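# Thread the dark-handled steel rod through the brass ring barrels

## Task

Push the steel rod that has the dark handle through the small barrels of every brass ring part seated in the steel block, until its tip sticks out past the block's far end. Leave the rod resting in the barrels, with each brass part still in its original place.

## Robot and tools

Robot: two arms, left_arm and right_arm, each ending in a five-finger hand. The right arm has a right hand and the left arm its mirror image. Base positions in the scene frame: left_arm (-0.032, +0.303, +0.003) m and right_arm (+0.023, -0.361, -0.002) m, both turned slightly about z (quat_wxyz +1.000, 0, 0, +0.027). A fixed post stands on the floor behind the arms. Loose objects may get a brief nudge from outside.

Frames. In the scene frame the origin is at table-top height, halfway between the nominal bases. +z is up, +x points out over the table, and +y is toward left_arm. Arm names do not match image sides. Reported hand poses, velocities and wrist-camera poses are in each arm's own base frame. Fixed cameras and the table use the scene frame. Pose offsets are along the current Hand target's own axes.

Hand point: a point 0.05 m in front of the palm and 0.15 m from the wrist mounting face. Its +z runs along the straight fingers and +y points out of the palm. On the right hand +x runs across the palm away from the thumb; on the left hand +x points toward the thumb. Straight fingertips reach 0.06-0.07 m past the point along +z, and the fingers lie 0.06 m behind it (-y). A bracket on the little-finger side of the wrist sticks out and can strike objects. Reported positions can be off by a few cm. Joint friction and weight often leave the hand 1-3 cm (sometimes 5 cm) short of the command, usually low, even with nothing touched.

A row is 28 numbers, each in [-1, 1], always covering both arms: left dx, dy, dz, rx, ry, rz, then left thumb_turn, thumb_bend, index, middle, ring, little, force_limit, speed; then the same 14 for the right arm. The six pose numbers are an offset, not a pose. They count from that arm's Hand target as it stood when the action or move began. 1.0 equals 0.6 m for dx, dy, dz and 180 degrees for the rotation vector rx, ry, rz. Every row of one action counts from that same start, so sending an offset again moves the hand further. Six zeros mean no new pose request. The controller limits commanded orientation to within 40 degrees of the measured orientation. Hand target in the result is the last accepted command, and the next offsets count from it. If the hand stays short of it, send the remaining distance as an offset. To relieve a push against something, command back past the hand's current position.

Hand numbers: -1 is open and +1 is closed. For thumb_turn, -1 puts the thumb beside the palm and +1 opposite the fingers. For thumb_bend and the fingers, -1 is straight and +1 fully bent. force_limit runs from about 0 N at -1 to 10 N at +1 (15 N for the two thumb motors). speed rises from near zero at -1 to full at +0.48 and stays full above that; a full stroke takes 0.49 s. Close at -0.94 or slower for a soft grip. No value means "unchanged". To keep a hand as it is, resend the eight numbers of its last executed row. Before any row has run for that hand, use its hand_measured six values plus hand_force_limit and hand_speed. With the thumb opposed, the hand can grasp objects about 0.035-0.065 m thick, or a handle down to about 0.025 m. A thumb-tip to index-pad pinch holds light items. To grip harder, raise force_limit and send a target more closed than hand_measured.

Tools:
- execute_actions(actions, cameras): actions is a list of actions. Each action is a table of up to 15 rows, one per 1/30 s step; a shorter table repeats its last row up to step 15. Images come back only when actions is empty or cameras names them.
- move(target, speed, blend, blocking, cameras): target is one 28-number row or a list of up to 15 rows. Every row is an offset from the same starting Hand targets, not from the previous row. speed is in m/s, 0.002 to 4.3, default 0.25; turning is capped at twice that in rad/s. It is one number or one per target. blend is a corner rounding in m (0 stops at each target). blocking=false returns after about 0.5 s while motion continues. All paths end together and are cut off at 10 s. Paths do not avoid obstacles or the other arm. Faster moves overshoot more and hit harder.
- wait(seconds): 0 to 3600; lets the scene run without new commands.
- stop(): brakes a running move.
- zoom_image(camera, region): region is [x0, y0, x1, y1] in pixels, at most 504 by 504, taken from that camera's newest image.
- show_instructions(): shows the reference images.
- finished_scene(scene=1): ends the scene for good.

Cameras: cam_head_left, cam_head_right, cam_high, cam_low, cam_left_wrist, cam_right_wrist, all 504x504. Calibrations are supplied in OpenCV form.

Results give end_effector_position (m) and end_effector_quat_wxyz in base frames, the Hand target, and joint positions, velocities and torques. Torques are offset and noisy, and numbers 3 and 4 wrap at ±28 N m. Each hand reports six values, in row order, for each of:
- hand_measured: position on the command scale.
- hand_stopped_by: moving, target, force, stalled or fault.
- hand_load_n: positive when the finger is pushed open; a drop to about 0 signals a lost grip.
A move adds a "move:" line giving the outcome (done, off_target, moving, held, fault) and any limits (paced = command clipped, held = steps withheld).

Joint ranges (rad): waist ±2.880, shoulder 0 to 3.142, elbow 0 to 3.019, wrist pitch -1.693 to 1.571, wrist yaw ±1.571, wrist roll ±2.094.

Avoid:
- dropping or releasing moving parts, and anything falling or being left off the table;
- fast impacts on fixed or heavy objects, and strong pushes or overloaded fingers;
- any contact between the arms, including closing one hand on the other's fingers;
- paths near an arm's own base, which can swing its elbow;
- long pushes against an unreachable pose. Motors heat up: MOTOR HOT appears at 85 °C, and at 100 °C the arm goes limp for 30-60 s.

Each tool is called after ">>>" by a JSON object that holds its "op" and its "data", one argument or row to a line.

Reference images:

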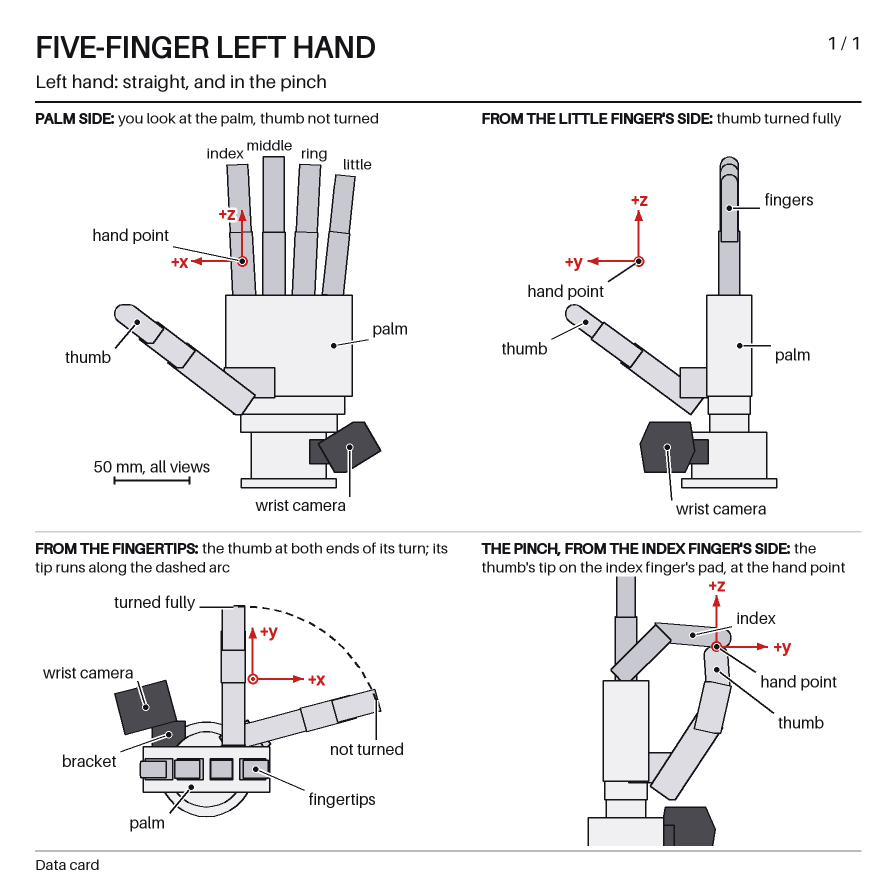

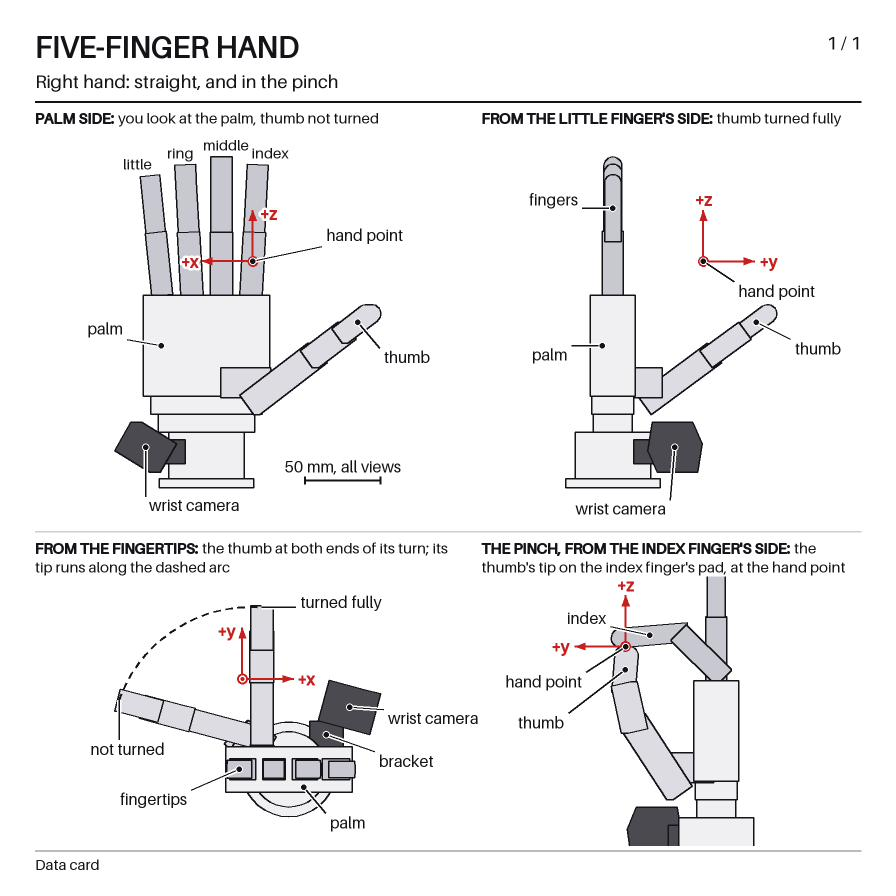

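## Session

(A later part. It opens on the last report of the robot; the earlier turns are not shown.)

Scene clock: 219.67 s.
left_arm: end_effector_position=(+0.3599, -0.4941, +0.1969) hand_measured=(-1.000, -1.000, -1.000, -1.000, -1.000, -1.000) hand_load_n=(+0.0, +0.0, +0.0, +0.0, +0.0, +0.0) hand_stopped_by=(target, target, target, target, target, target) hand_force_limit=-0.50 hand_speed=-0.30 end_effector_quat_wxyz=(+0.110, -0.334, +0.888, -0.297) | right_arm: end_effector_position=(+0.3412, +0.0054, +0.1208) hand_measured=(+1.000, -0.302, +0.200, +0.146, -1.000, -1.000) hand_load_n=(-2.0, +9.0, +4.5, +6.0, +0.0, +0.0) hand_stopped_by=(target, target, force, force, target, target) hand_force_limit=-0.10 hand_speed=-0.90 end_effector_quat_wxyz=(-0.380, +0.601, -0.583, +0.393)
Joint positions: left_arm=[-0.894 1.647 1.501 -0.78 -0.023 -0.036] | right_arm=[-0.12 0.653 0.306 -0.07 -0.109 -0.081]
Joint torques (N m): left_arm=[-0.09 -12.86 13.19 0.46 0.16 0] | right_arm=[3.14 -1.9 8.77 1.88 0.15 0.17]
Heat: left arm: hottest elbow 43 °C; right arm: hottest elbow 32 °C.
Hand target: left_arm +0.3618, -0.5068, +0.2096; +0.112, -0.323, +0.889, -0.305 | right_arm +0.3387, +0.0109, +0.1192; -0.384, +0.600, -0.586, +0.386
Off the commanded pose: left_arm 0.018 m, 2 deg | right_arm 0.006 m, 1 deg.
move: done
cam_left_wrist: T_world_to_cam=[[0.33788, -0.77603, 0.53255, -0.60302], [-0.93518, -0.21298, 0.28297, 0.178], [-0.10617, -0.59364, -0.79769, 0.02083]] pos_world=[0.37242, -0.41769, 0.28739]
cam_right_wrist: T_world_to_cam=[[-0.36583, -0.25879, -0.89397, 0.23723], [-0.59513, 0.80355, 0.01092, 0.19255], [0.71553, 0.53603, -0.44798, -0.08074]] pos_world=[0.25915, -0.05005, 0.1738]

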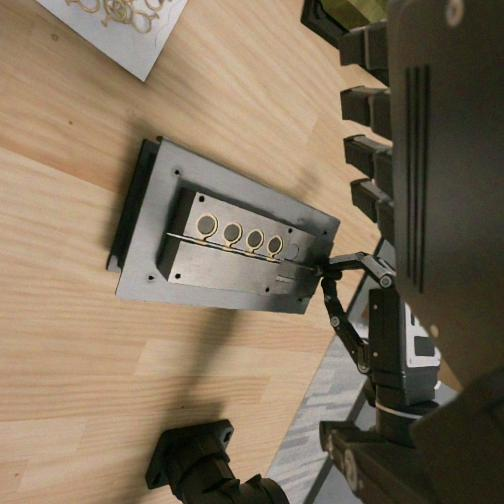

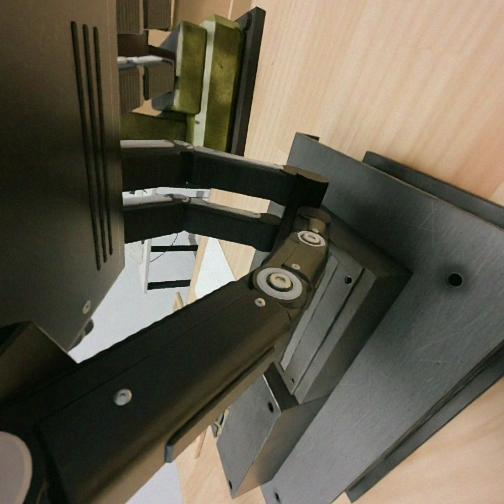

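>>> {"op": "execute_actions", "data": {
  "actions": [],
  "cameras": ["cam_head_left","cam_head_right","cam_high","cam_left_wrist","cam_right_wrist"]
}}

>>> {"op": "zoom_image", "data": {
  "camera": "cam_head_right",
  "region": [310, 190, 400, 260]
}}

>>> {"op": "zoom_image", "data": {
  "camera": "cam_head_left",
  "region": [310, 190, 400, 260]
}}

>>> {"op": "zoom_image", "data": {
  "camera": "cam_left_wrist",
  "region": [290, 230, 410, 330]
}}

>>> {"op": "zoom_image", "data": {
  "camera": "cam_high",
  "region": [60, 260, 140, 340]
}}

Scene clock: 220.17 s.
left_arm: end_effector_position=(+0.3599, -0.4941, +0.1969) hand_measured=(-1.000, -1.000, -1.000, -1.000, -1.000, -1.000) hand_load_n=(-0.5, +0.0, +0.0, +0.0, +0.0, +0.0) hand_stopped_by=(target, target, target, target, target, target) hand_force_limit=-0.50 hand_speed=-0.30 end_effector_quat_wxyz=(+0.110, -0.334, +0.888, -0.297) | right_arm: end_effector_position=(+0.3412, +0.0054, +0.1208) hand_measured=(+1.000, -0.302, +0.200, +0.146, -1.000, -1.000) hand_load_n=(-2.0, +9.0, +4.5, +6.0, +0.0, +0.0) hand_stopped_by=(target, target, force, force, target, target) hand_force_limit=-0.10 hand_speed=-0.90 end_effector_quat_wxyz=(-0.380, +0.601, -0.583, +0.393)
Joint positions: left_arm=[-0.894 1.647 1.501 -0.78 -0.023 -0.036] | right_arm=[-0.12 0.653 0.306 -0.07 -0.109 -0.081]
Joint velocities: within noise
Joint torques (N m): left_arm=[-0.09 -12.86 13.19 0.47 0.16 0] | right_arm=[3.14 -1.85 8.73 1.84 0.16 0.18]
Heat: left arm: hottest elbow 43 °C; right arm: hottest elbow 32 °C.
Hand target: left_arm +0.3618, -0.5068, +0.2096; +0.112, -0.323, +0.889, -0.305 | right_arm +0.3387, +0.0109, +0.1192; -0.384, +0.600, -0.586, +0.386
Off the commanded pose: left_arm 0.018 m, 2 deg | right_arm 0.006 m, 1 deg.
camera_calibration:
cam_left_wrist: T_world_to_cam=[[0.33788, -0.77603, 0.53255, -0.60302], [-0.93518, -0.21298, 0.28297, 0.178], [-0.10617, -0.59364, -0.79769, 0.02083]] pos_world=[0.37242, -0.41769, 0.28739]
cam_right_wrist: T_world_to_cam=[[-0.3659, -0.25843, -0.89405, 0.23728], [-0.59501, 0.80364, 0.01122, 0.19247], [0.71559, 0.53608, -0.44782, -0.08078]] pos_world=[0.25915, -0.05005, 0.1738]
Images, in order (width x height): cam_head_left 504x504, cam_head_right 504x504, cam_high 504x504, cam_left_wrist 504x504, cam_right_wrist 504x504.

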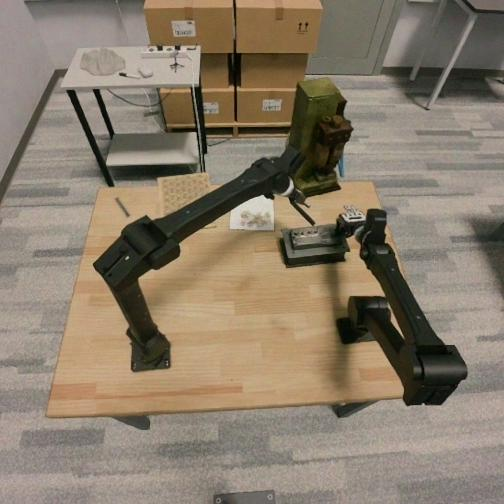

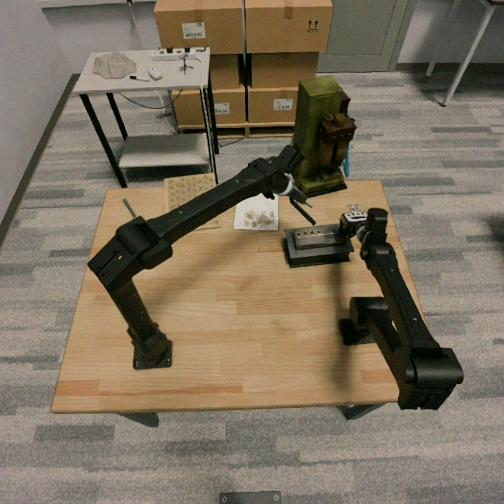

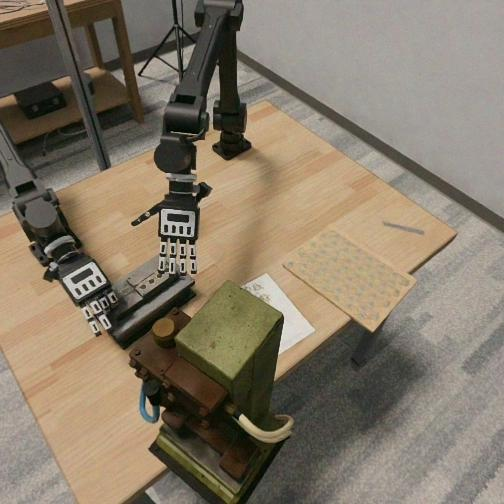

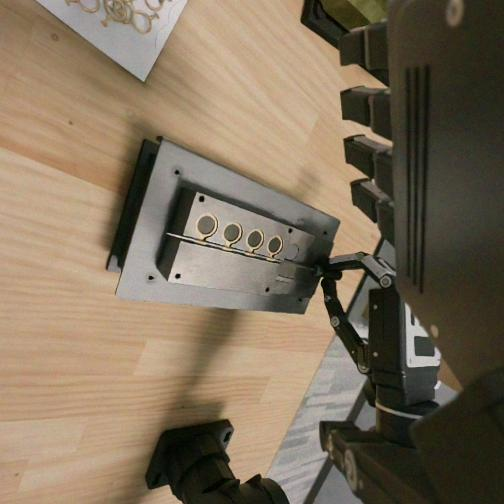

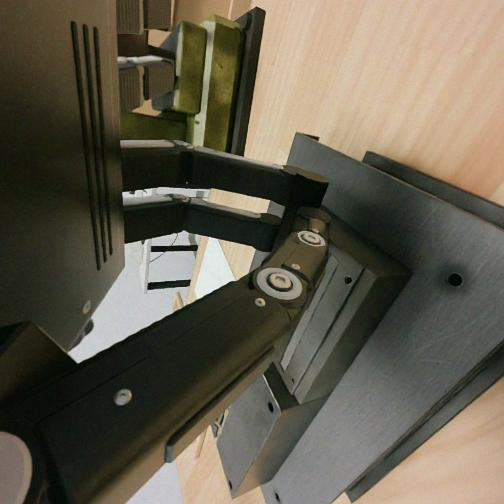

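Scaled by 5.600 from the camera's image (finer frame: 720x720).

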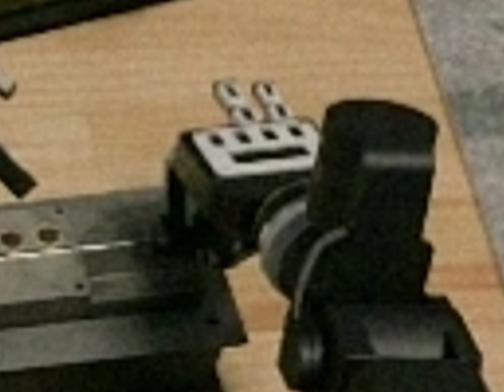

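Scaled by 5.600 from the camera's image (finer frame: 720x720).

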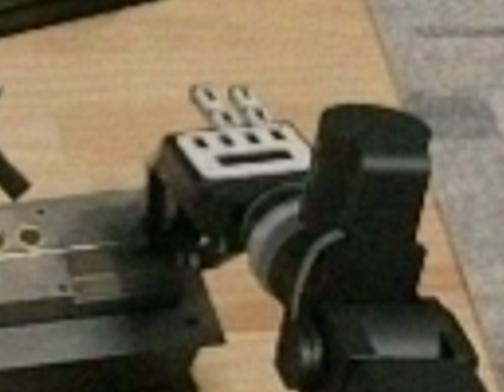

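Scaled by 4.200 from the camera's image (finer frame: 720x720).

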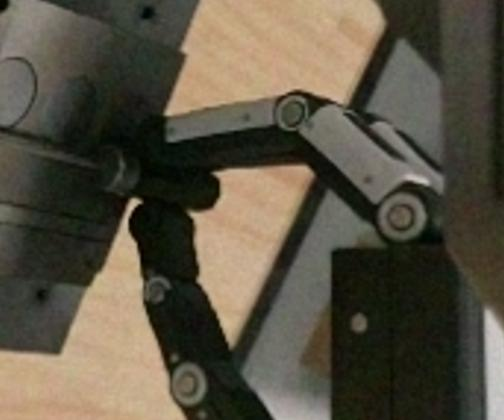

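Scaled by 6.300 from the camera's image (finer frame: 720x720).

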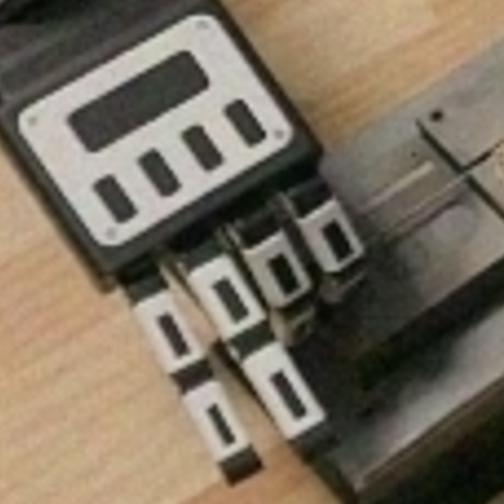

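>>> {"op": "move", "data": {
  "target": [0,0,0,0,0,0,-1,-1,-1,-1,-1,-1,-0.5,-0.3,0,0,0,0,0,0,1,-0.35,0.38,0.34,-1,-1,-0.1,-0.9],
  "speed": 0.02,
  "cameras": ["cam_left_wrist","cam_right_wrist"]
}}

>>> {"op": "zoom_image", "data": {
  "camera": "cam_left_wrist",
  "region": [170, 215, 250, 275]
}}

>>> {"op": "zoom_image", "data": {
  "camera": "cam_left_wrist",
  "region": [270, 235, 360, 312]
}}

Scene clock: 222.50 s.
left_arm: end_effector_position=(+0.3599, -0.4941, +0.1969) hand_measured=(-1.000, -1.000, -1.000, -1.000, -1.000, -1.000) hand_load_n=(-0.5, +0.0, +0.0, +0.0, +0.0, +0.0) hand_stopped_by=(target, target, target, target, target, target) hand_force_limit=-0.50 hand_speed=-0.30 end_effector_quat_wxyz=(+0.110, -0.334, +0.888, -0.297) | right_arm: end_effector_position=(+0.3412, +0.0053, +0.1208) hand_measured=(+1.000, -0.350, +0.200, +0.146, -1.000, -1.000) hand_load_n=(-1.0, +2.0, +0.5, +2.0, +0.0, +0.0) hand_stopped_by=(target, target, force, force, target, target) hand_force_limit=-0.10 hand_speed=-0.90 end_effector_quat_wxyz=(-0.380, +0.601, -0.583, +0.393)
Joint positions: left_arm=[-0.894 1.647 1.501 -0.78 -0.023 -0.036] | right_arm=[-0.12 0.653 0.306 -0.07 -0.108 -0.081]
Joint torques (N m): left_arm=[-0.03 -12.86 13.2 0.47 0.17 0] | right_arm=[3.25 -1.79 8.75 1.84 0.16 0.18]
Heat: left arm: hottest elbow 43 °C; right arm: hottest elbow 32 °C.
Hand target: left_arm +0.3618, -0.5068, +0.2096; +0.112, -0.323, +0.889, -0.305 | right_arm +0.3387, +0.0109, +0.1192; -0.383, +0.600, -0.586, +0.386
Off the commanded pose: left_arm 0.018 m, 2 deg | right_arm 0.006 m, 1 deg.
move: done
cam_left_wrist: T_world_to_cam=[[0.33788, -0.77603, 0.53255, -0.60302], [-0.93518, -0.21298, 0.28297, 0.178], [-0.10617, -0.59364, -0.79769, 0.02083]] pos_world=[0.37242, -0.41769, 0.28739]
cam_right_wrist: T_world_to_cam=[[-0.36601, -0.25843, -0.89401, 0.2373], [-0.59473, 0.80385, 0.01112, 0.19243], [0.71577, 0.53576, -0.44791, -0.08083]] pos_world=[0.25915, -0.05005, 0.1738]

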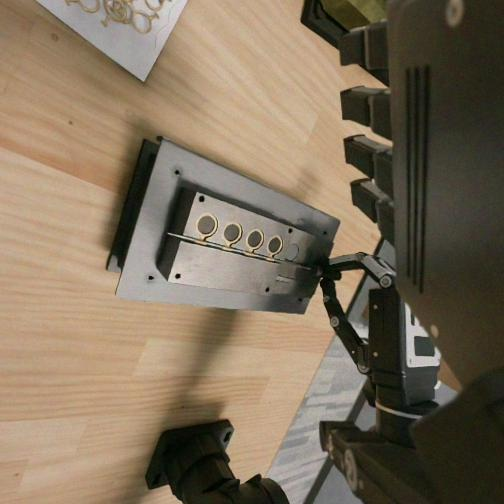

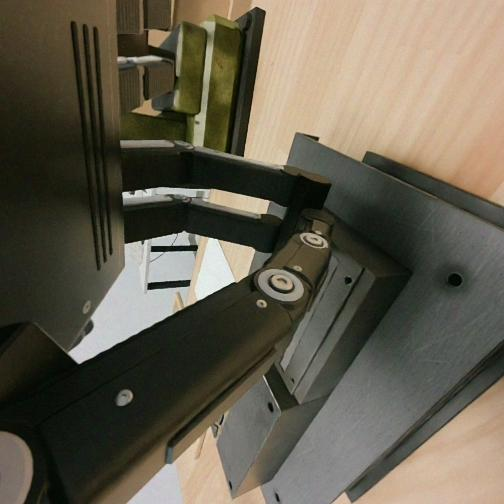

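Scaled by 6.300 from the camera's image (finer frame: 720x720).

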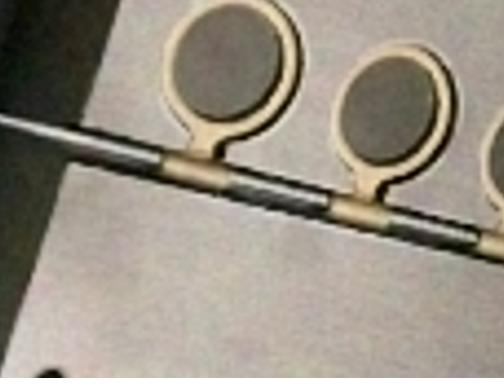

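Scaled by 5.600 from the camera's image (finer frame: 720x720).

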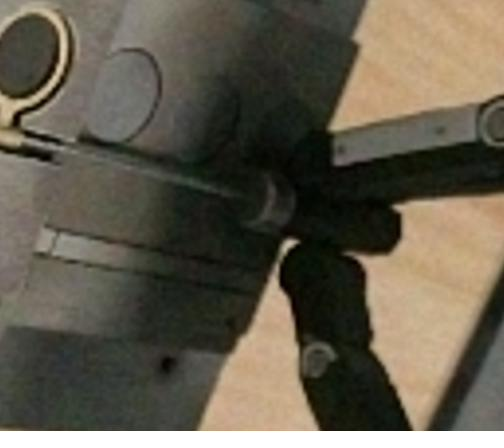

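>>> {"op": "move", "data": {
  "target": [0,0,0,0,0,0,-1,-1,-1,-1,-1,-1,-0.5,-0.3,0,0,0,0,0,0,1,-0.42,0.38,0.34,-1,-1,-0.1,-0.9],
  "speed": 0.02,
  "cameras": ["cam_left_wrist","cam_right_wrist"]
}}

>>> {"op": "zoom_image", "data": {
  "camera": "cam_left_wrist",
  "region": [170, 215, 250, 275]
}}

>>> {"op": "zoom_image", "data": {
  "camera": "cam_left_wrist",
  "region": [270, 235, 360, 312]
}}

Scene clock: 223.33 s.
left_arm: end_effector_position=(+0.3599, -0.4941, +0.1969) hand_measured=(-1.000, -1.000, -1.000, -1.000, -1.000, -1.000) hand_load_n=(-0.5, +0.0, +0.0, +0.0, +0.0, +0.0) hand_stopped_by=(target, target, target, target, target, target) hand_force_limit=-0.50 hand_speed=-0.30 end_effector_quat_wxyz=(+0.110, -0.334, +0.888, -0.297) | right_arm: end_effector_position=(+0.3413, +0.0054, +0.1209) hand_measured=(+1.000, -0.420, +0.200, +0.146, -1.000, -1.000) hand_load_n=(+0.0, +0.0, +0.0, +0.5, +0.0, +0.0) hand_stopped_by=(target, target, force, force, target, target) hand_force_limit=-0.10 hand_speed=-0.90 end_effector_quat_wxyz=(-0.380, +0.600, -0.583, +0.393)
Joint positions: left_arm=[-0.894 1.647 1.501 -0.78 -0.023 -0.036] | right_arm=[-0.12 0.653 0.306 -0.07 -0.108 -0.079]
Joint torques (N m): left_arm=[-0.15 -12.86 13.19 0.5 0.17 0.01] | right_arm=[3.19 -2.08 8.75 1.85 0.11 0.15]
Heat: left arm: hottest elbow 43 °C; right arm: hottest elbow 32 °C.
Hand target: left_arm +0.3618, -0.5068, +0.2096; +0.112, -0.323, +0.889, -0.305 | right_arm +0.3387, +0.0109, +0.1192; -0.383, +0.600, -0.586, +0.386
Off the commanded pose: left_arm 0.018 m, 2 deg | right_arm 0.006 m, 1 deg.
move: done
cam_left_wrist: T_world_to_cam=[[0.33788, -0.77603, 0.53255, -0.60302], [-0.93518, -0.21298, 0.28297, 0.178], [-0.10617, -0.59364, -0.79769, 0.02083]] pos_world=[0.37242, -0.41769, 0.28739]
cam_right_wrist: T_world_to_cam=[[-0.36594, -0.25665, -0.89455, 0.23755], [-0.59384, 0.8045, 0.01212, 0.19192], [0.71655, 0.53565, -0.4468, -0.08117]] pos_world=[0.25905, -0.04995, 0.17391]

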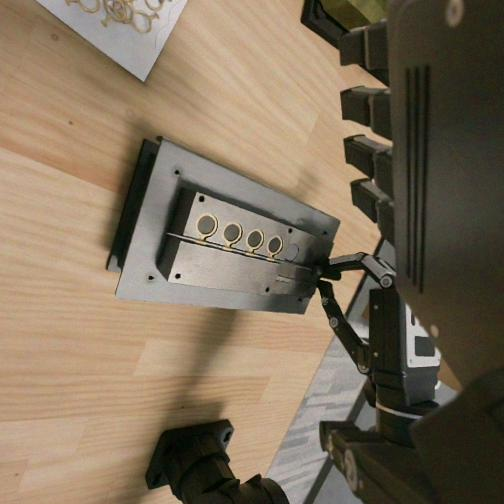

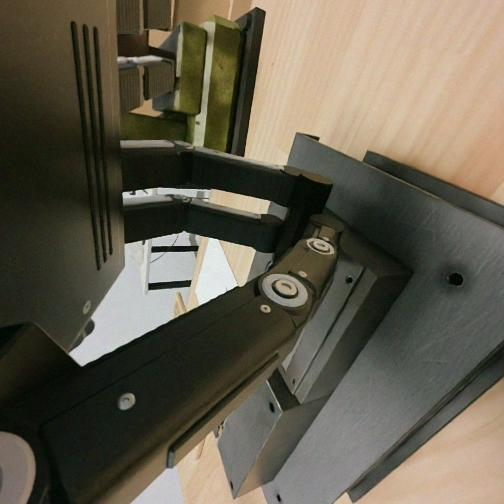

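Scaled by 6.300 from the camera's image (finer frame: 720x720).

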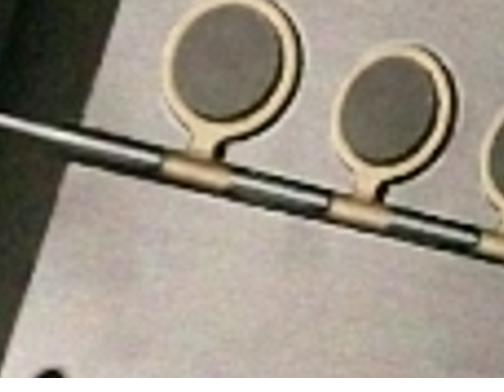

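Scaled by 5.600 from the camera's image (finer frame: 720x720).

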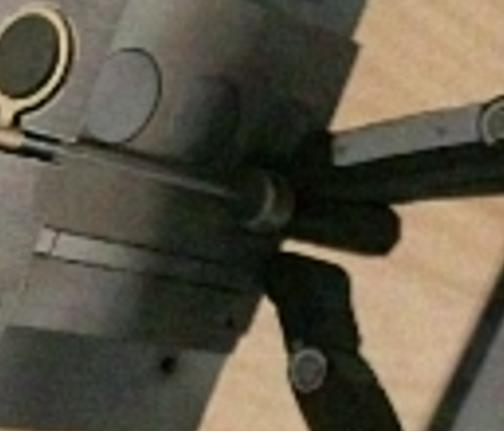

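>>> {"op": "move", "data": {
  "target": [0,0,0,0,0,0,-1,-1,-1,-1,-1,-1,-0.5,-0.3,0.0003,-0.0117,0.0057,0,0,0,1,-0.42,0.38,0.34,-1,-1,-0.1,-0.9],
  "speed": 0.02,
  "cameras": ["cam_left_wrist","cam_right_wrist"]
}}

>>> {"op": "zoom_image", "data": {
  "camera": "cam_left_wrist",
  "region": [170, 215, 250, 275]
}}

>>> {"op": "zoom_image", "data": {
  "camera": "cam_left_wrist",
  "region": [270, 235, 360, 312]
}}

Scene clock: 225.40 s.
left_arm: end_effector_position=(+0.3599, -0.4941, +0.1969) hand_measured=(-1.000, -1.000, -1.000, -1.000, -1.000, -1.000) hand_load_n=(+0.0, +0.0, +0.0, +0.0, +0.0, +0.0) hand_stopped_by=(target, target, target, target, target, target) hand_force_limit=-0.50 hand_speed=-0.30 end_effector_quat_wxyz=(+0.110, -0.334, +0.888, -0.297) | right_arm: end_effector_position=(+0.3413, +0.0060, +0.1191) hand_measured=(+1.000, -0.420, +0.200, +0.146, -1.000, -1.000) hand_load_n=(+0.0, +0.0, +0.0, +0.0, +0.0, +0.0) hand_stopped_by=(target, target, force, force, target, target) hand_force_limit=-0.10 hand_speed=-0.90 end_effector_quat_wxyz=(-0.379, +0.601, -0.585, +0.391)
Joint positions: left_arm=[-0.894 1.647 1.501 -0.78 -0.023 -0.036] | right_arm=[-0.117 0.658 0.306 -0.07 -0.105 -0.077]
Joint torques (N m): left_arm=[-0.03 -12.86 13.18 0.46 0.17 0.01] | right_arm=[3.25 -0.67 10.28 1.88 0.13 0.15]
Heat: left arm: hottest elbow 43 °C; right arm: hottest elbow 32 °C.
Hand target: left_arm +0.3618, -0.5068, +0.2096; +0.112, -0.323, +0.889, -0.305 | right_arm +0.3447, +0.0109, +0.1242; -0.384, +0.600, -0.586, +0.386
Off the commanded pose: left_arm 0.018 m, 2 deg | right_arm 0.008 m, 1 deg.
move: done
cam_left_wrist: T_world_to_cam=[[0.33788, -0.77603, 0.53255, -0.60302], [-0.93518, -0.21298, 0.28297, 0.178], [-0.10617, -0.59364, -0.79769, 0.02083]] pos_world=[0.37242, -0.41769, 0.28739]
cam_right_wrist: T_world_to_cam=[[-0.37129, -0.25538, -0.89271, 0.23766], [-0.59338, 0.80475, 0.01658, 0.19083], [0.71418, 0.53587, -0.45033, -0.08104]] pos_world=[0.25935, -0.04945, 0.1725]

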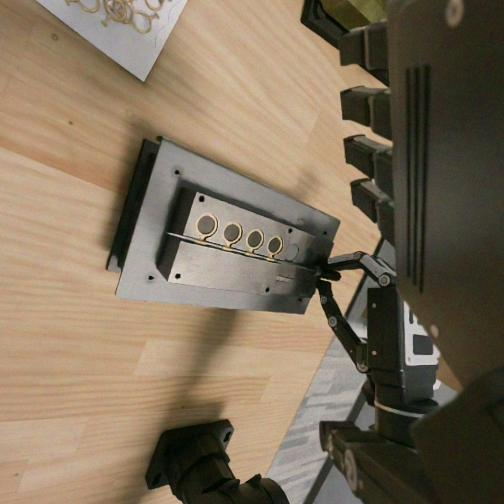

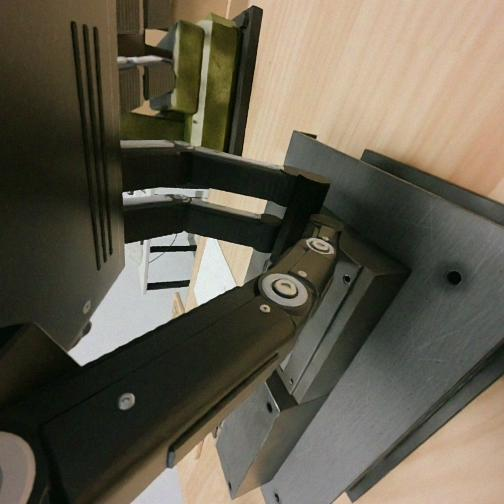

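Scaled by 6.300 from the camera's image (finer frame: 720x720).

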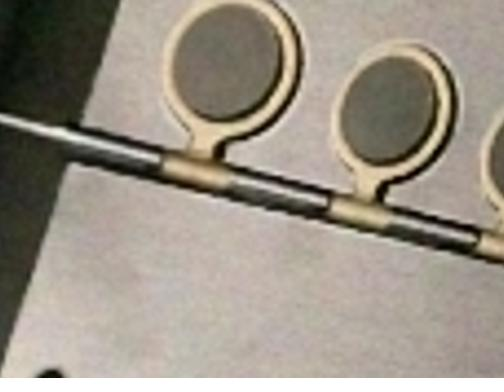

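Scaled by 5.600 from the camera's image (finer frame: 720x720).

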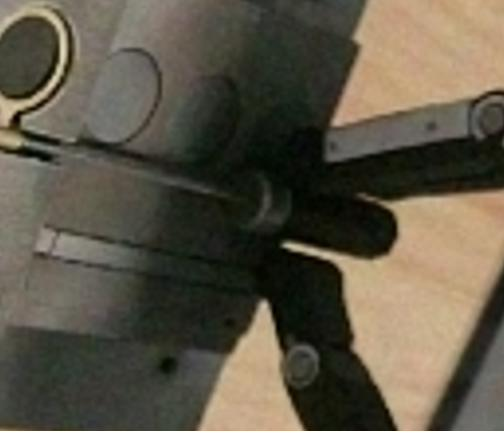

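>>> {"op": "move", "data": {
  "target": [0,0,0,0,0,0,-1,-1,-1,-1,-1,-1,-0.5,-0.3,0.0004,-0.0223,0.001,0,0,0,1,-0.42,0.38,0.34,-1,-1,-0.1,-0.9],
  "speed": 0.02,
  "cameras": ["cam_left_wrist","cam_right_wrist"]
}}

>>> {"op": "zoom_image", "data": {
  "camera": "cam_left_wrist",
  "region": [170, 215, 250, 275]
}}

>>> {"op": "zoom_image", "data": {
  "camera": "cam_left_wrist",
  "region": [270, 235, 360, 312]
}}

Scene clock: 226.63 s.
left_arm: end_effector_position=(+0.3599, -0.4941, +0.1969) hand_measured=(-1.000, -1.000, -1.000, -1.000, -1.000, -1.000) hand_load_n=(+0.0, +0.0, +0.0, +0.0, +0.0, +0.0) hand_stopped_by=(target, target, target, target, target, target) hand_force_limit=-0.50 hand_speed=-0.30 end_effector_quat_wxyz=(+0.110, -0.334, +0.888, -0.297) | right_arm: end_effector_position=(+0.3406, +0.0065, +0.1187) hand_measured=(+1.000, -0.420, +0.200, +0.146, -1.000, -1.000) hand_load_n=(+0.0, +0.0, +0.0, +0.0, +0.0, +0.0) hand_stopped_by=(target, target, force, force, target, target) hand_force_limit=-0.10 hand_speed=-0.90 end_effector_quat_wxyz=(-0.374, +0.604, -0.589, +0.385)
Joint positions: left_arm=[-0.894 1.647 1.501 -0.78 -0.023 -0.036] | right_arm=[-0.115 0.664 0.319 -0.095 -0.103 -0.075]
Joint torques (N m): left_arm=[-0.03 -12.92 13.19 0.49 0.16 0.01] | right_arm=[3.25 -0.91 12.11 1.77 0.11 0.15]
Heat: left arm: hottest elbow 43 °C; right arm: hottest elbow 32 °C.
Hand target: left_arm +0.3618, -0.5068, +0.2096; +0.112, -0.323, +0.889, -0.305 | right_arm +0.3507, +0.0109, +0.1362; -0.383, +0.600, -0.586, +0.386
Off the commanded pose: left_arm 0.018 m, 2 deg | right_arm 0.021 m, 1 deg.
move: off_target (right_arm)
cam_left_wrist: T_world_to_cam=[[0.33788, -0.77603, 0.53255, -0.60302], [-0.93518, -0.21298, 0.28297, 0.178], [-0.10617, -0.59364, -0.79769, 0.02083]] pos_world=[0.37242, -0.41769, 0.28739]
cam_right_wrist: T_world_to_cam=[[-0.38874, -0.25284, -0.88597, 0.24226], [-0.59254, 0.80497, 0.03027, 0.18814], [0.70553, 0.53674, -0.46275, -0.07665]] pos_world=[0.25973, -0.04905, 0.17347]

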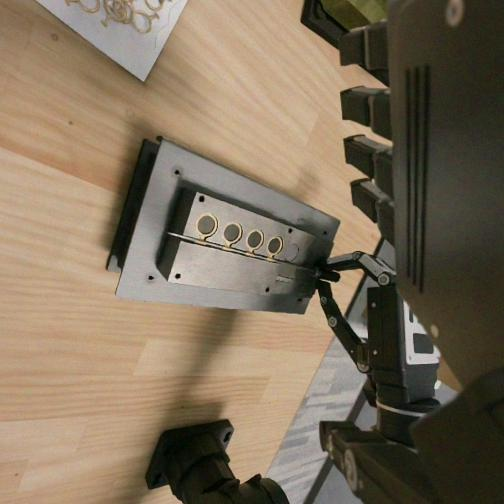

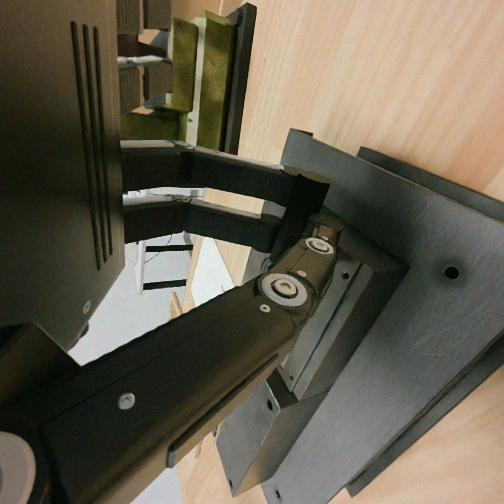

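Scaled by 6.300 from the camera's image (finer frame: 720x720).

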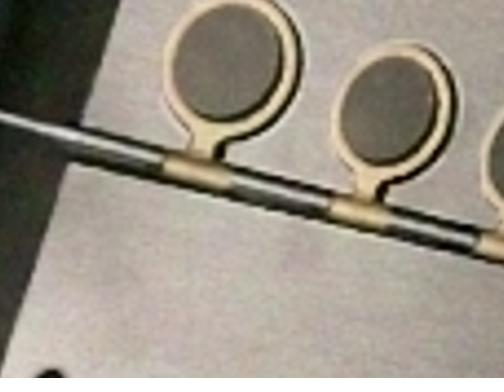

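Scaled by 5.600 from the camera's image (finer frame: 720x720).

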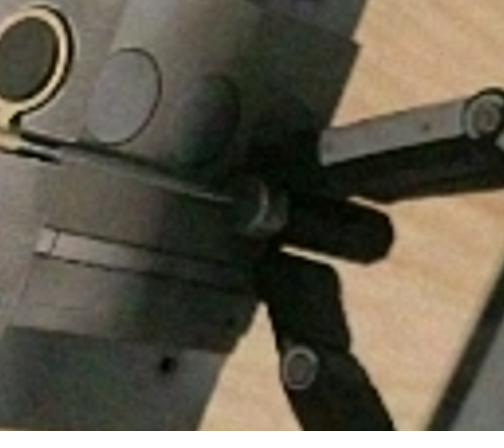

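>>> {"op": "move", "data": {
  "target": [0,0,0,0,0,0,-1,-1,-1,-1,-1,-1,-0.5,-0.3,0.0002,-0.0152,-0.004,0,0,0,1,-0.42,0.38,0.34,-1,-1,-0.1,-0.9],
  "speed": 0.02,
  "cameras": ["cam_left_wrist","cam_right_wrist"]
}}

>>> {"op": "zoom_image", "data": {
  "camera": "cam_left_wrist",
  "region": [170, 215, 250, 275]
}}

>>> {"op": "zoom_image", "data": {
  "camera": "cam_left_wrist",
  "region": [270, 235, 360, 312]
}}

Scene clock: 227.67 s.
left_arm: end_effector_position=(+0.3599, -0.4941, +0.1969) hand_measured=(-1.000, -1.000, -1.000, -1.000, -1.000, -1.000) hand_load_n=(+0.0, +0.0, +0.0, +0.0, +0.0, +0.0) hand_stopped_by=(target, target, target, target, target, target) hand_force_limit=-0.50 hand_speed=-0.30 end_effector_quat_wxyz=(+0.110, -0.334, +0.888, -0.297) | right_arm: end_effector_position=(+0.3425, +0.0066, +0.1259) hand_measured=(+1.000, -0.420, +0.200, +0.146, -1.000, -1.000) hand_load_n=(+0.0, +0.0, +0.0, +0.0, +0.0, +0.0) hand_stopped_by=(target, target, force, force, target, target) hand_force_limit=-0.10 hand_speed=-0.90 end_effector_quat_wxyz=(-0.372, +0.606, -0.590, +0.382)
Joint positions: left_arm=[-0.894 1.647 1.501 -0.78 -0.023 -0.036] | right_arm=[-0.114 0.664 0.342 -0.125 -0.102 -0.075]
Joint torques (N m): left_arm=[-0.03 -12.92 13.19 0.49 0.15 0] | right_arm=[3.08 -1.14 12.16 1.73 0.12 0.15]
Heat: left arm: hottest elbow 43 °C; right arm: hottest elbow 32 °C.
Hand target: left_arm +0.3618, -0.5068, +0.2096; +0.112, -0.323, +0.889, -0.305 | right_arm +0.3523, +0.0110, +0.1457; -0.384, +0.600, -0.586, +0.387
Off the commanded pose: left_arm 0.018 m, 2 deg | right_arm 0.022 m, 2 deg.
move: off_target (right_arm)
cam_left_wrist: T_world_to_cam=[[0.33788, -0.77603, 0.53255, -0.60302], [-0.93518, -0.21298, 0.28297, 0.178], [-0.10617, -0.59364, -0.79769, 0.02083]] pos_world=[0.37242, -0.41769, 0.28739]
cam_right_wrist: T_world_to_cam=[[-0.39419, -0.2527, -0.88361, 0.25097], [-0.59298, 0.80448, 0.03447, 0.18859], [0.70213, 0.53755, -0.46696, -0.07302]] pos_world=[0.26203, -0.04905, 0.18116]

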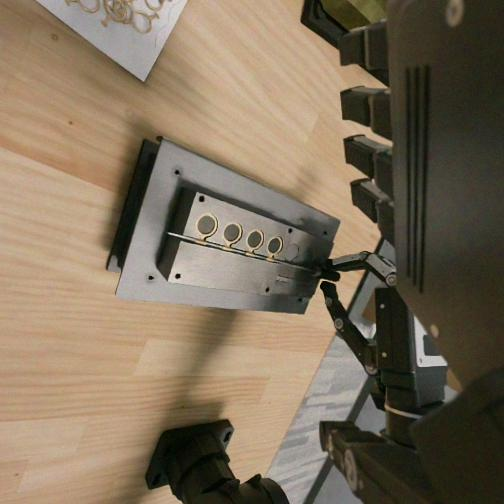

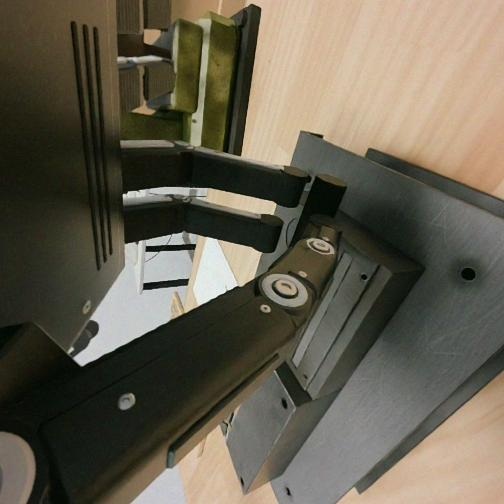

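Scaled by 6.300 from the camera's image (finer frame: 720x720).

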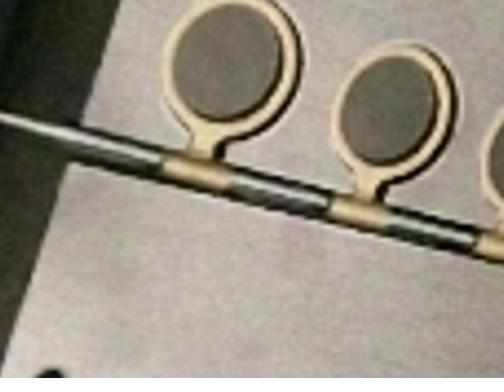

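Scaled by 5.600 from the camera's image (finer frame: 720x720).

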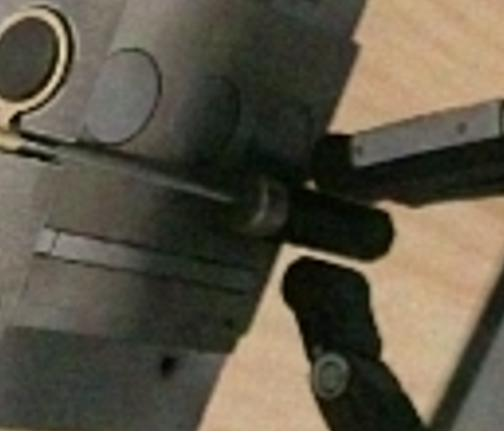

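>>> {"op": "move", "data": {
  "target": [
    [0,0,0,0,0,0,-1,-1,-1,-1,-1,-1,-0.5,-0.3,0.0007,-0.0457,-0.0203,0,0,0,1,-0.42,0.38,0.34,-1,-1,-0.1,-0.9],
    [0,0,0,0,0,0,-1,-1,-1,-1,-1,-1,-0.5,-0.3,0.0021,-0.137,-0.061,0,0,0,1,-0.42,0.38,0.34,-1,-1,-0.1,-0.9]
  ],
  "speed": [0.03,0.06],
  "blend": 0.01,
  "cameras": ["cam_left_wrist","cam_right_wrist"]
}}

>>> {"op": "zoom_image", "data": {
  "camera": "cam_left_wrist",
  "region": [160, 180, 360, 320]
}}

Scene clock: 230.43 s.
left_arm: end_effector_position=(+0.3599, -0.4941, +0.1969) hand_measured=(-1.000, -1.000, -1.000, -1.000, -1.000, -1.000) hand_load_n=(+0.0, +0.0, +0.0, +0.0, +0.0, +0.0) hand_stopped_by=(target, target, target, target, target, target) hand_force_limit=-0.50 hand_speed=-0.30 end_effector_quat_wxyz=(+0.110, -0.334, +0.888, -0.297) | right_arm: end_effector_position=(+0.3470, +0.0061, +0.2131) hand_measured=(+1.000, -0.420, +0.200, +0.146, -1.000, -1.000) hand_load_n=(+0.0, +0.0, +0.0, +0.0, +0.0, +0.0) hand_stopped_by=(target, target, force, force, target, target) hand_force_limit=-0.10 hand_speed=-0.90 end_effector_quat_wxyz=(-0.371, +0.607, -0.592, +0.380)
Joint positions: left_arm=[-0.894 1.647 1.501 -0.78 -0.023 -0.036] | right_arm=[-0.114 0.616 0.565 -0.402 -0.102 -0.075]
Joint torques (N m): left_arm=[-0.03 -12.86 13.22 0.47 0.16 0] | right_arm=[3.25 -2.02 12.63 1.87 0.12 0.15]
Heat: left arm: hottest elbow 43 °C; right arm: hottest elbow 32 °C.
Hand target: left_arm +0.3618, -0.5068, +0.2096; +0.112, -0.323, +0.889, -0.305 | right_arm +0.3523, +0.0110, +0.2357; -0.384, +0.600, -0.586, +0.387
Off the commanded pose: left_arm 0.018 m, 2 deg | right_arm 0.024 m, 2 deg.
move: off_target (right_arm)
cam_left_wrist: T_world_to_cam=[[0.33788, -0.77603, 0.53255, -0.60302], [-0.93518, -0.21298, 0.28297, 0.178], [-0.10617, -0.59364, -0.79769, 0.02083]] pos_world=[0.37242, -0.41769, 0.28739]
cam_right_wrist: T_world_to_cam=[[-0.39965, -0.25167, -0.88145, 0.33119], [-0.59263, 0.80453, 0.03899, 0.18757], [0.69934, 0.53795, -0.47067, -0.03347]] pos_world=[0.26692, -0.04955, 0.26886]

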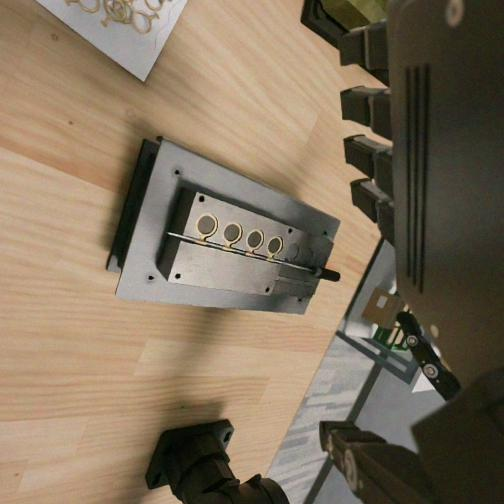

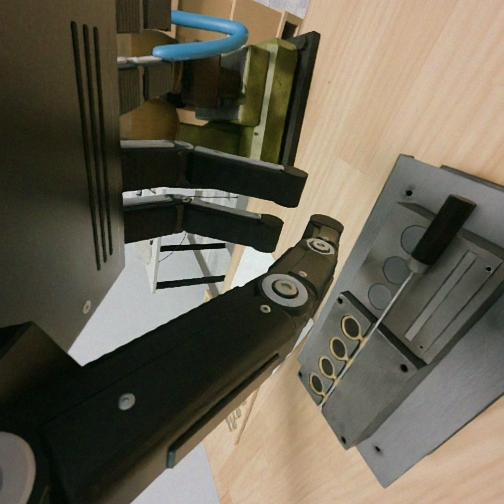

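Scaled by 2.520 from the camera's image (finer frame: 720x720).

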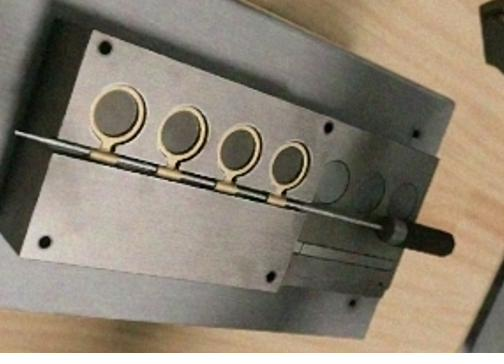

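>>> {"op": "zoom_image", "data": {
  "camera": "cam_right_wrist",
  "region": [290, 180, 500, 420]
}}

>>> {"op": "wait", "data": {
  "seconds": 0.5,
  "cameras": ["cam_left_wrist","cam_right_wrist","cam_head_right","cam_high"]
}}

>>> {"op": "zoom_image", "data": {
  "camera": "cam_left_wrist",
  "region": [160, 200, 260, 280]
}}

Scaled by 2.100 from the camera's image (finer frame: 720x720).

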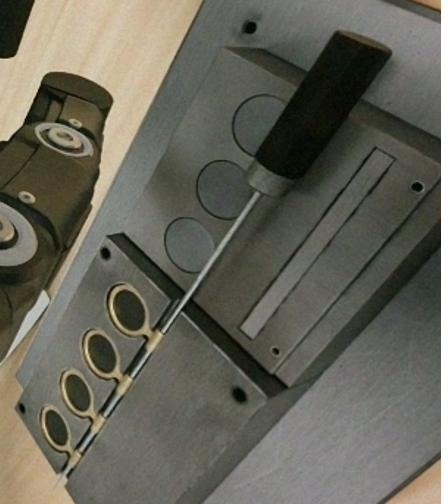

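Scene clock: 231.13 s.
left_arm: end_effector_position=(+0.3599, -0.4941, +0.1969) hand_measured=(-1.000, -1.000, -1.000, -1.000, -1.000, -1.000) hand_load_n=(+0.0, +0.0, +0.0, +0.0, +0.0, +0.0) hand_stopped_by=(target, target, target, target, target, target) hand_force_limit=-0.50 hand_speed=-0.30 end_effector_quat_wxyz=(+0.110, -0.334, +0.888, -0.297) | right_arm: end_effector_position=(+0.3470, +0.0061, +0.2131) hand_measured=(+1.000, -0.420, +0.200, +0.146, -1.000, -1.000) hand_load_n=(+0.0, +0.0, +0.0, +0.0, +0.0, +0.0) hand_stopped_by=(target, target, force, force, target, target) hand_force_limit=-0.10 hand_speed=-0.90 end_effector_quat_wxyz=(-0.371, +0.607, -0.592, +0.380)
Joint positions: left_arm=[-0.894 1.647 1.501 -0.78 -0.023 -0.036] | right_arm=[-0.114 0.616 0.565 -0.402 -0.102 -0.075]
Joint torques (N m): left_arm=[-0.03 -12.86 13.19 0.47 0.16 0.01] | right_arm=[3.19 -2.2 12.53 1.74 0.13 0.14]
Heat: left arm: hottest elbow 43 °C; right arm: hottest elbow 32 °C.
Hand target: left_arm +0.3618, -0.5068, +0.2096; +0.112, -0.323, +0.889, -0.305 | right_arm +0.3523, +0.0110, +0.2357; -0.384, +0.600, -0.586, +0.387
Off the commanded pose: left_arm 0.018 m, 2 deg | right_arm 0.024 m, 2 deg.
wait: 0.50 s; at rest from the start
cam_left_wrist: T_world_to_cam=[[0.33788, -0.77603, 0.53255, -0.60302], [-0.93518, -0.21298, 0.28297, 0.178], [-0.10617, -0.59364, -0.79769, 0.02083]] pos_world=[0.37242, -0.41769, 0.28739]
cam_right_wrist: T_world_to_cam=[[-0.39965, -0.25167, -0.88145, 0.33119], [-0.59263, 0.80453, 0.03899, 0.18757], [0.69934, 0.53795, -0.47067, -0.03347]] pos_world=[0.26692, -0.04955, 0.26886]
Images, in order (width x height): cam_head_right 504x504, cam_high 504x504, cam_left_wrist 504x504, cam_right_wrist 504x504.

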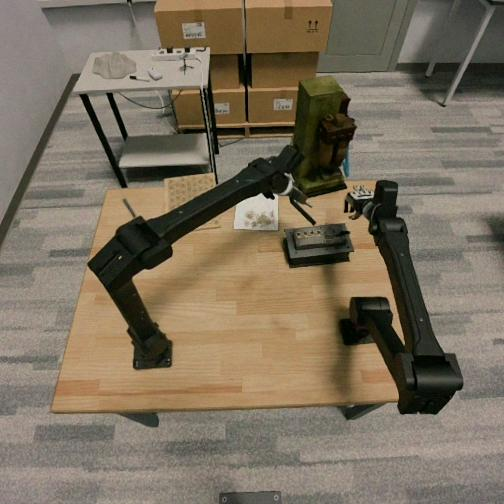

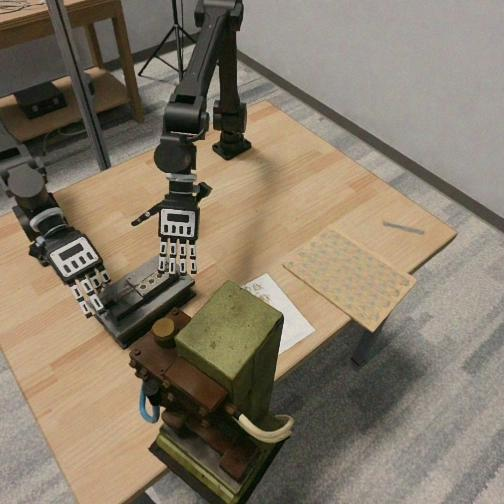

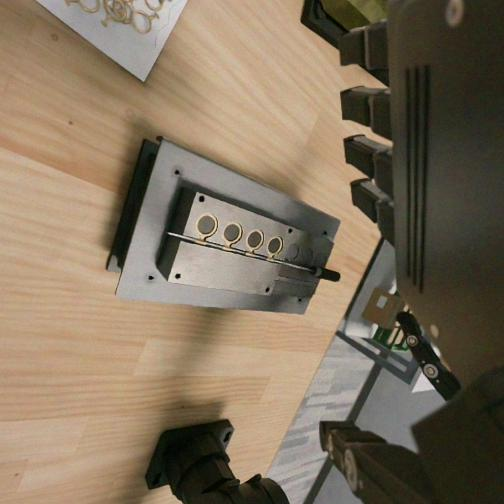

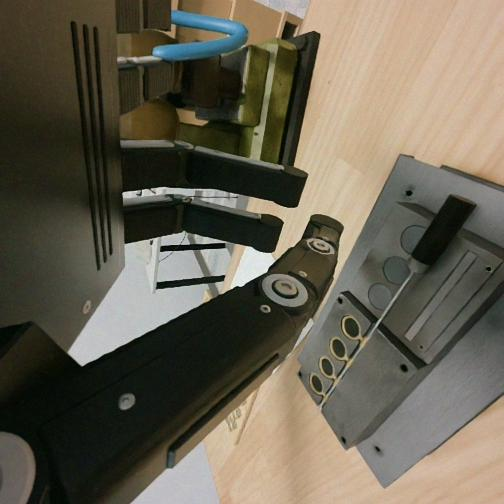

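Scaled by 5.040 from the camera's image (finer frame: 720x720).

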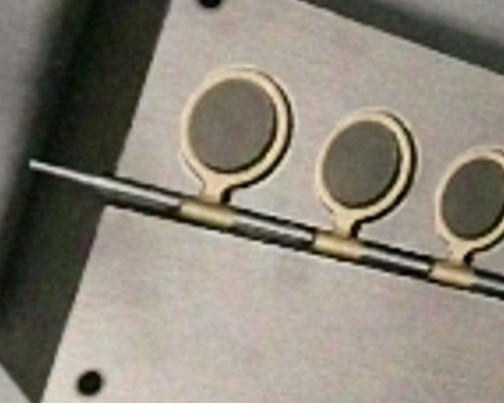

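>>> {"op": "finished_scene", "data": {

}}

The scene is finished: the task was done.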